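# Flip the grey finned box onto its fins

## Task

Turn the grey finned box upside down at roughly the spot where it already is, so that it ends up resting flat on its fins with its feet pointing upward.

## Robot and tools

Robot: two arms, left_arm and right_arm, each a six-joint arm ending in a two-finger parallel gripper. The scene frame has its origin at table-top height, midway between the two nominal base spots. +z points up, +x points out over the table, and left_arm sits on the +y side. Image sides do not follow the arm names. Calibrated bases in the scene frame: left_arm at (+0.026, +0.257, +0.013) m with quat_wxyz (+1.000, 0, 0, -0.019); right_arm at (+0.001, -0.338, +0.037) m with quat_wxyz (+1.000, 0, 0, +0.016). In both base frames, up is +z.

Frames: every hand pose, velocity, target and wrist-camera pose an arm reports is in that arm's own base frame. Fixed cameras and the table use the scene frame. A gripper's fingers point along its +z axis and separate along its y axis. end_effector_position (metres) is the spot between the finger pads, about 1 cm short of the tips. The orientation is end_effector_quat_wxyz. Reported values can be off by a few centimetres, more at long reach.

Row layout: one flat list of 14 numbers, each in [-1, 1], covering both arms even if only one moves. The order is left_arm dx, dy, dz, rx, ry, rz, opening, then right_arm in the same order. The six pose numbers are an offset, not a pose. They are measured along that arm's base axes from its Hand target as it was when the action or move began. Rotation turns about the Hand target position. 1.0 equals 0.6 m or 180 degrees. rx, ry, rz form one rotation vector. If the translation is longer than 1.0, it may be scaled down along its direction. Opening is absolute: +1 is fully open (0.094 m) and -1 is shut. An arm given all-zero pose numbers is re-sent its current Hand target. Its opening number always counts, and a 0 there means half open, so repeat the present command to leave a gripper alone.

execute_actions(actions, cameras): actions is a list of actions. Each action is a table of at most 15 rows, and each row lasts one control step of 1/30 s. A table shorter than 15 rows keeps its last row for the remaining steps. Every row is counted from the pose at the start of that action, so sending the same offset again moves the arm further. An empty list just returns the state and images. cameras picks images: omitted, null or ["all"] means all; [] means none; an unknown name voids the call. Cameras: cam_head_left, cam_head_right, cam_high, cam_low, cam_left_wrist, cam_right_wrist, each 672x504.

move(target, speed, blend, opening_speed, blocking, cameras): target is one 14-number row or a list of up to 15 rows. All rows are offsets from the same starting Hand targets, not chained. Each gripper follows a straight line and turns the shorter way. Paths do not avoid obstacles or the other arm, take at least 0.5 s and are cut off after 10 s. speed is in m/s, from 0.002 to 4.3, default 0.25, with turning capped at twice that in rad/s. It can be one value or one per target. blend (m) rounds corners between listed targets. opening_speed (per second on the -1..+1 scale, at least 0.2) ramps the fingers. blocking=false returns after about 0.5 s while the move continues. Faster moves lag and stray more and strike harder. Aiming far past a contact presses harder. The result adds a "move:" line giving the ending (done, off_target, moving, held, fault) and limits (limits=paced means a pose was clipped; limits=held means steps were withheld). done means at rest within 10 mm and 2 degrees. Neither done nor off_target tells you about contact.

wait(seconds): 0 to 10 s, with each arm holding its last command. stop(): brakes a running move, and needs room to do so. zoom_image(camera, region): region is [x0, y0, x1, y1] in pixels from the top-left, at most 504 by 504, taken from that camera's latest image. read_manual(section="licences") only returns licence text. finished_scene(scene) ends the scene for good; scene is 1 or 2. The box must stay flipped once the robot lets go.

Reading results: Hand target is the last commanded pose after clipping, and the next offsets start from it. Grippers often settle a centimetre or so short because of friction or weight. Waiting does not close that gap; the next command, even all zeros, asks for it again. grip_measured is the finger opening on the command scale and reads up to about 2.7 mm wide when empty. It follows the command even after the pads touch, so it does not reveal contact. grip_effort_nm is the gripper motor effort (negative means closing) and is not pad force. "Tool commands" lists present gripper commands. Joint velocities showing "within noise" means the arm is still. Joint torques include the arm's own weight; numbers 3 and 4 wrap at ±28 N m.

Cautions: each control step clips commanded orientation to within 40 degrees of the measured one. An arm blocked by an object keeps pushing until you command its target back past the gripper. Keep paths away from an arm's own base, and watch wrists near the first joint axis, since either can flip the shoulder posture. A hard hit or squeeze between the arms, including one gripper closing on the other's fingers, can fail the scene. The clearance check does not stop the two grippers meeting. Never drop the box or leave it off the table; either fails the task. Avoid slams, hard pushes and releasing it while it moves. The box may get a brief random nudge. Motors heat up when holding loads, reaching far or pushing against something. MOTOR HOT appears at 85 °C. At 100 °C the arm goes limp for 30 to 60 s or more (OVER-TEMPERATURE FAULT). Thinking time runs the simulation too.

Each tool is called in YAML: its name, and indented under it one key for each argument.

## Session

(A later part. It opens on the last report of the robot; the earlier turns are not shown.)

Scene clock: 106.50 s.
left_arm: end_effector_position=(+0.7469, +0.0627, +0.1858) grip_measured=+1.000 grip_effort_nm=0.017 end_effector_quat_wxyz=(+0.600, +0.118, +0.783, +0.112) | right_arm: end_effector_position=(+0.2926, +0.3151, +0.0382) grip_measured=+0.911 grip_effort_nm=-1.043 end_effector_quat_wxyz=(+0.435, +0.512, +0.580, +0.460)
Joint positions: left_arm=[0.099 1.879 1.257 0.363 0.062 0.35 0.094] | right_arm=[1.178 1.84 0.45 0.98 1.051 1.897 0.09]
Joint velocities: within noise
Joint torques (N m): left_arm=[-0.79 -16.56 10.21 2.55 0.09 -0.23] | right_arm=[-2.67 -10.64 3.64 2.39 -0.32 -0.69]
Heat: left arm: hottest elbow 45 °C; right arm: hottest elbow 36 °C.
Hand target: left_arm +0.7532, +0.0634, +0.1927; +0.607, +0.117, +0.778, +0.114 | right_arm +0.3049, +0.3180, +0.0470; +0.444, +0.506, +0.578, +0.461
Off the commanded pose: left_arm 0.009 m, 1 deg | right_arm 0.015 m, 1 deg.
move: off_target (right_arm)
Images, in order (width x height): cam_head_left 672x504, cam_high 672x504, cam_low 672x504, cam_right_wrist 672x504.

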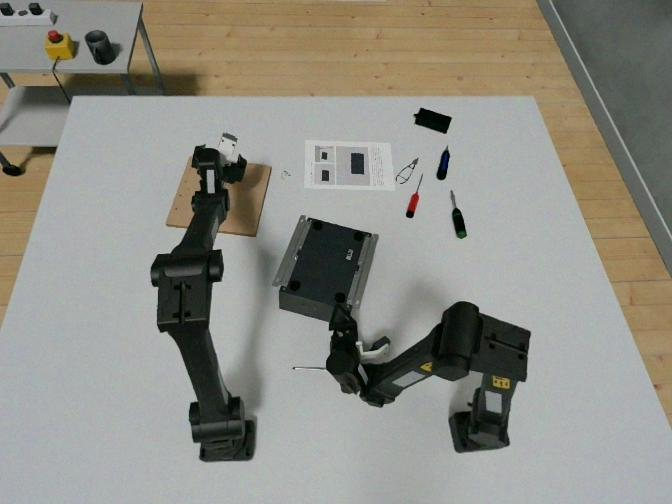

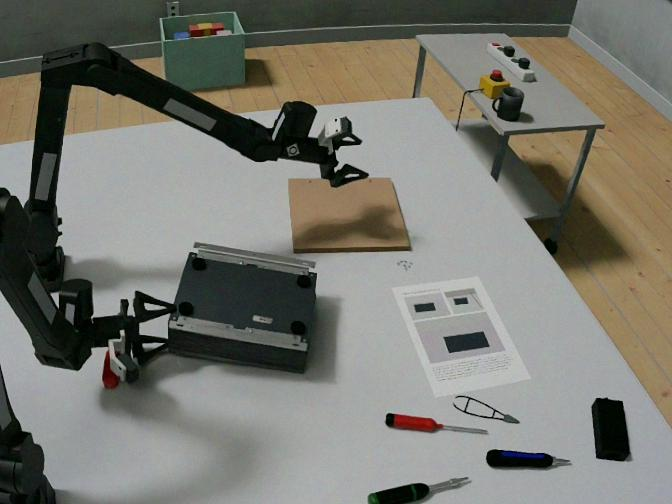

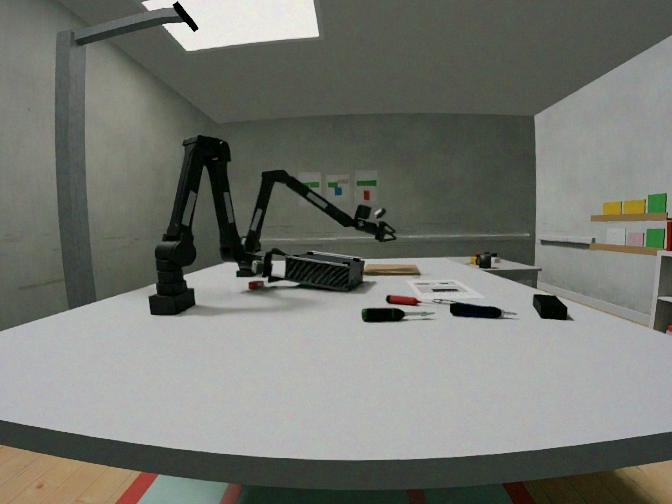

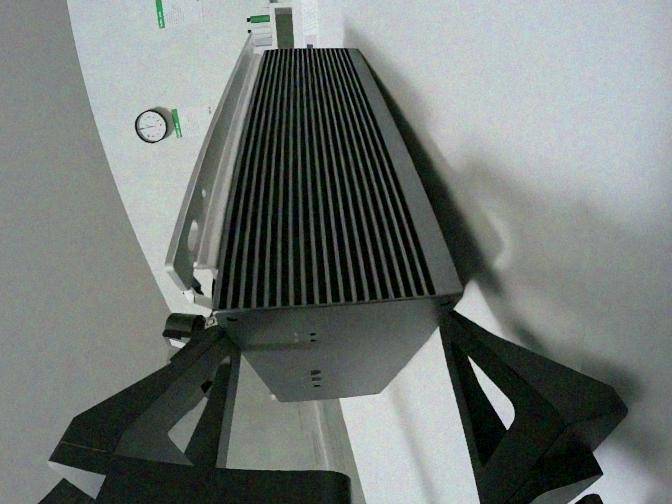

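move:
  target:
    - [0,0,0,0,0,0,1,0,-0.03,0.01,0,0,0.06,0.75]
    - [0,0,0,0,0,0,1,0.0,-0.03,-0.06,0,0,0.06,0.75]
  speed: 0.05
  cameras: ["cam_head_left","cam_high","cam_right_wrist","cam_low"]

zoom_image:
  camera: "cam_low"
  region: [230, 230, 400, 310]

Scene clock: 116.57 s.
left_arm: end_effector_position=(+0.7469, +0.0627, +0.1858) grip_measured=+1.000 grip_effort_nm=0.022 end_effector_quat_wxyz=(+0.600, +0.118, +0.783, +0.112) | right_arm: end_effector_position=(+0.2968, +0.3008, +0.0164) grip_measured=+0.751 grip_effort_nm=-0.051 end_effector_quat_wxyz=(+0.387, +0.450, +0.623, +0.510)
Joint positions: left_arm=[0.099 1.879 1.257 0.363 0.062 0.35 0.094] | right_arm=[1.08 1.997 0.357 1.386 0.768 1.725 0.082]
Joint velocities: within noise
Joint torques (N m): left_arm=[-0.67 -16.44 10.22 2.52 0.08 -0.23] | right_arm=[-1.32 -6.95 1.96 1.99 0.3 -0.36]
Heat: left arm: hottest elbow 45 °C; right arm: hottest elbow 35 °C.
Hand target: left_arm +0.7532, +0.0634, +0.1927; +0.607, +0.117, +0.778, +0.114 | right_arm +0.3049, +0.3000, +0.0110; +0.399, +0.449, +0.623, +0.501
Off the commanded pose: left_arm 0.009 m, 1 deg | right_arm 0.010 m, 2 deg.
move: done
Images, in order (width x height): cam_head_left 672x504, cam_high 672x504, cam_low 672x504, cam_right_wrist 672x504.

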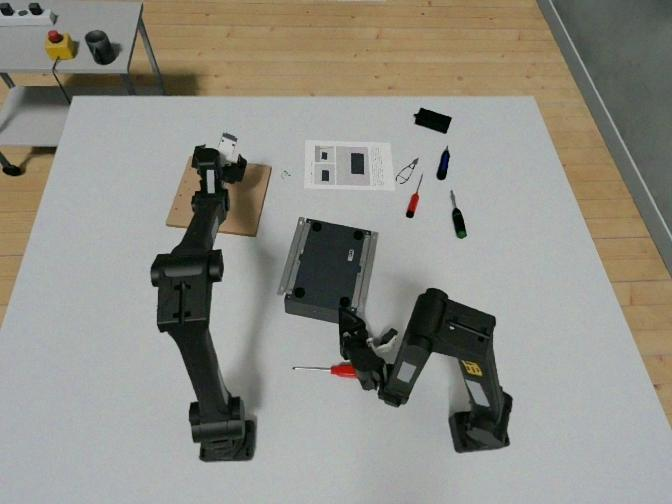

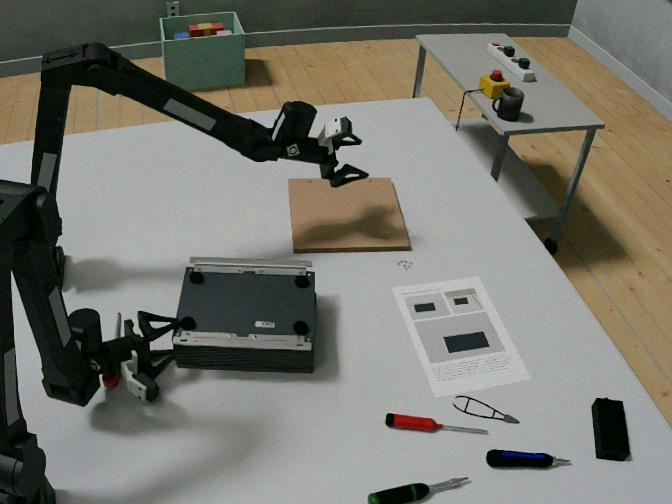

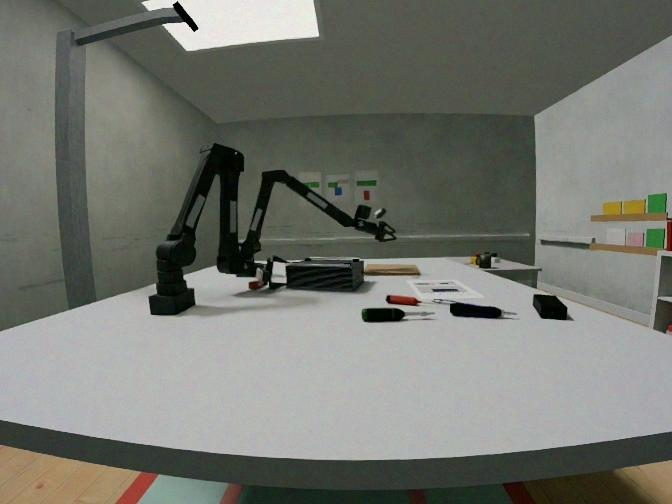

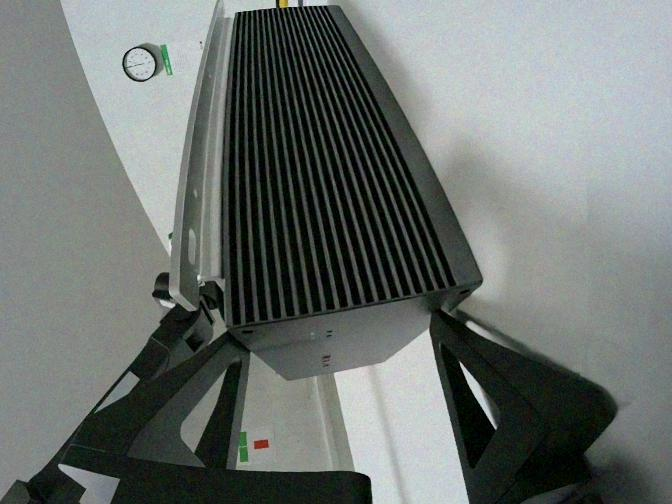

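Scaled by 2.965.

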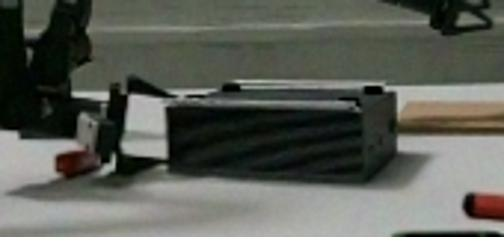

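Retreat backward.

move:
  target: [0,0,0,0,0,0,1,-0.06,-0.045,0.012,0,0,0,0.8]
  speed: 0.08
  cameras: ["cam_head_left","cam_high","cam_low"]

zoom_image:
  camera: "cam_low"
  region: [230, 230, 400, 310]

Scene clock: 121.73 s.
left_arm: end_effector_position=(+0.7469, +0.0627, +0.1858) grip_measured=+1.000 grip_effort_nm=0.022 end_effector_quat_wxyz=(+0.600, +0.118, +0.783, +0.112) | right_arm: end_effector_position=(+0.2742, +0.2720, +0.0185) grip_measured=+0.798 grip_effort_nm=0.076 end_effector_quat_wxyz=(+0.402, +0.452, +0.622, +0.498)
Joint positions: left_arm=[0.099 1.879 1.257 0.363 0.062 0.35 0.094] | right_arm=[1.12 1.997 0.274 1.449 0.838 1.725 0.084]
Joint velocities: within noise
Joint torques (N m): left_arm=[-0.91 -16.32 10.18 2.54 0.08 -0.24] | right_arm=[0.79 -7.41 -0.66 2.3 0.3 -0.07]
Heat: left arm: hottest elbow 45 °C; right arm: hottest elbow 35 °C.
Hand target: left_arm +0.7532, +0.0634, +0.1927; +0.607, +0.117, +0.778, +0.114 | right_arm +0.2689, +0.2730, +0.0182; +0.399, +0.449, +0.623, +0.501
Off the commanded pose: left_arm 0.009 m, 1 deg | right_arm 0.005 m, 1 deg.
move: done
Images, in order (width x height): cam_head_left 672x504, cam_high 672x504, cam_low 672x504.

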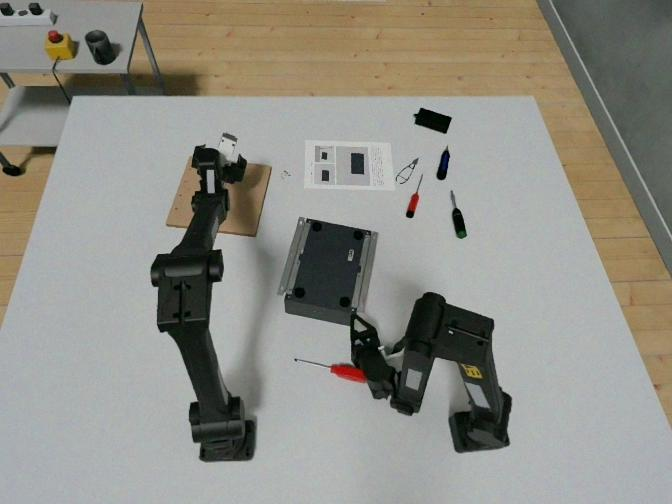

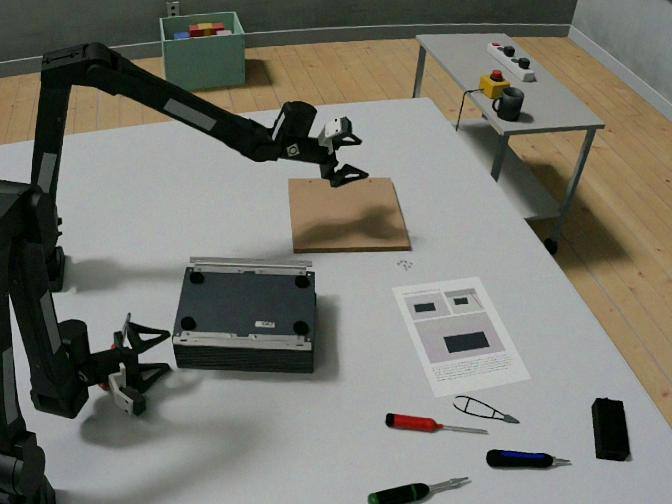

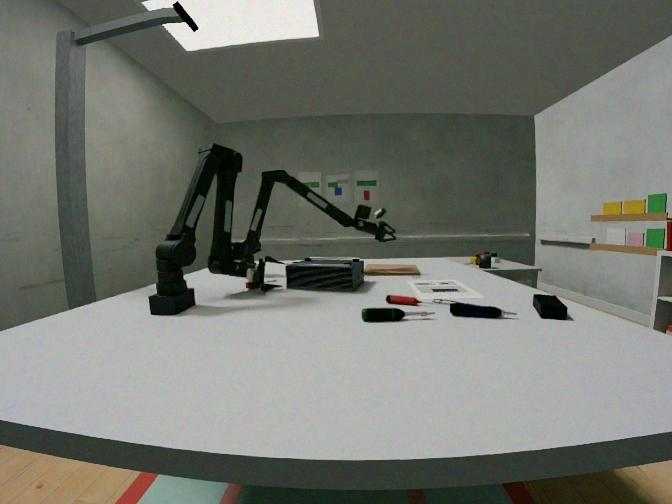

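Scaled by 2.965.

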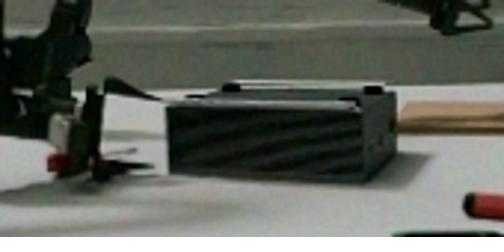

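finished_scene:
  scene: 2

The scene is finished: the task was done.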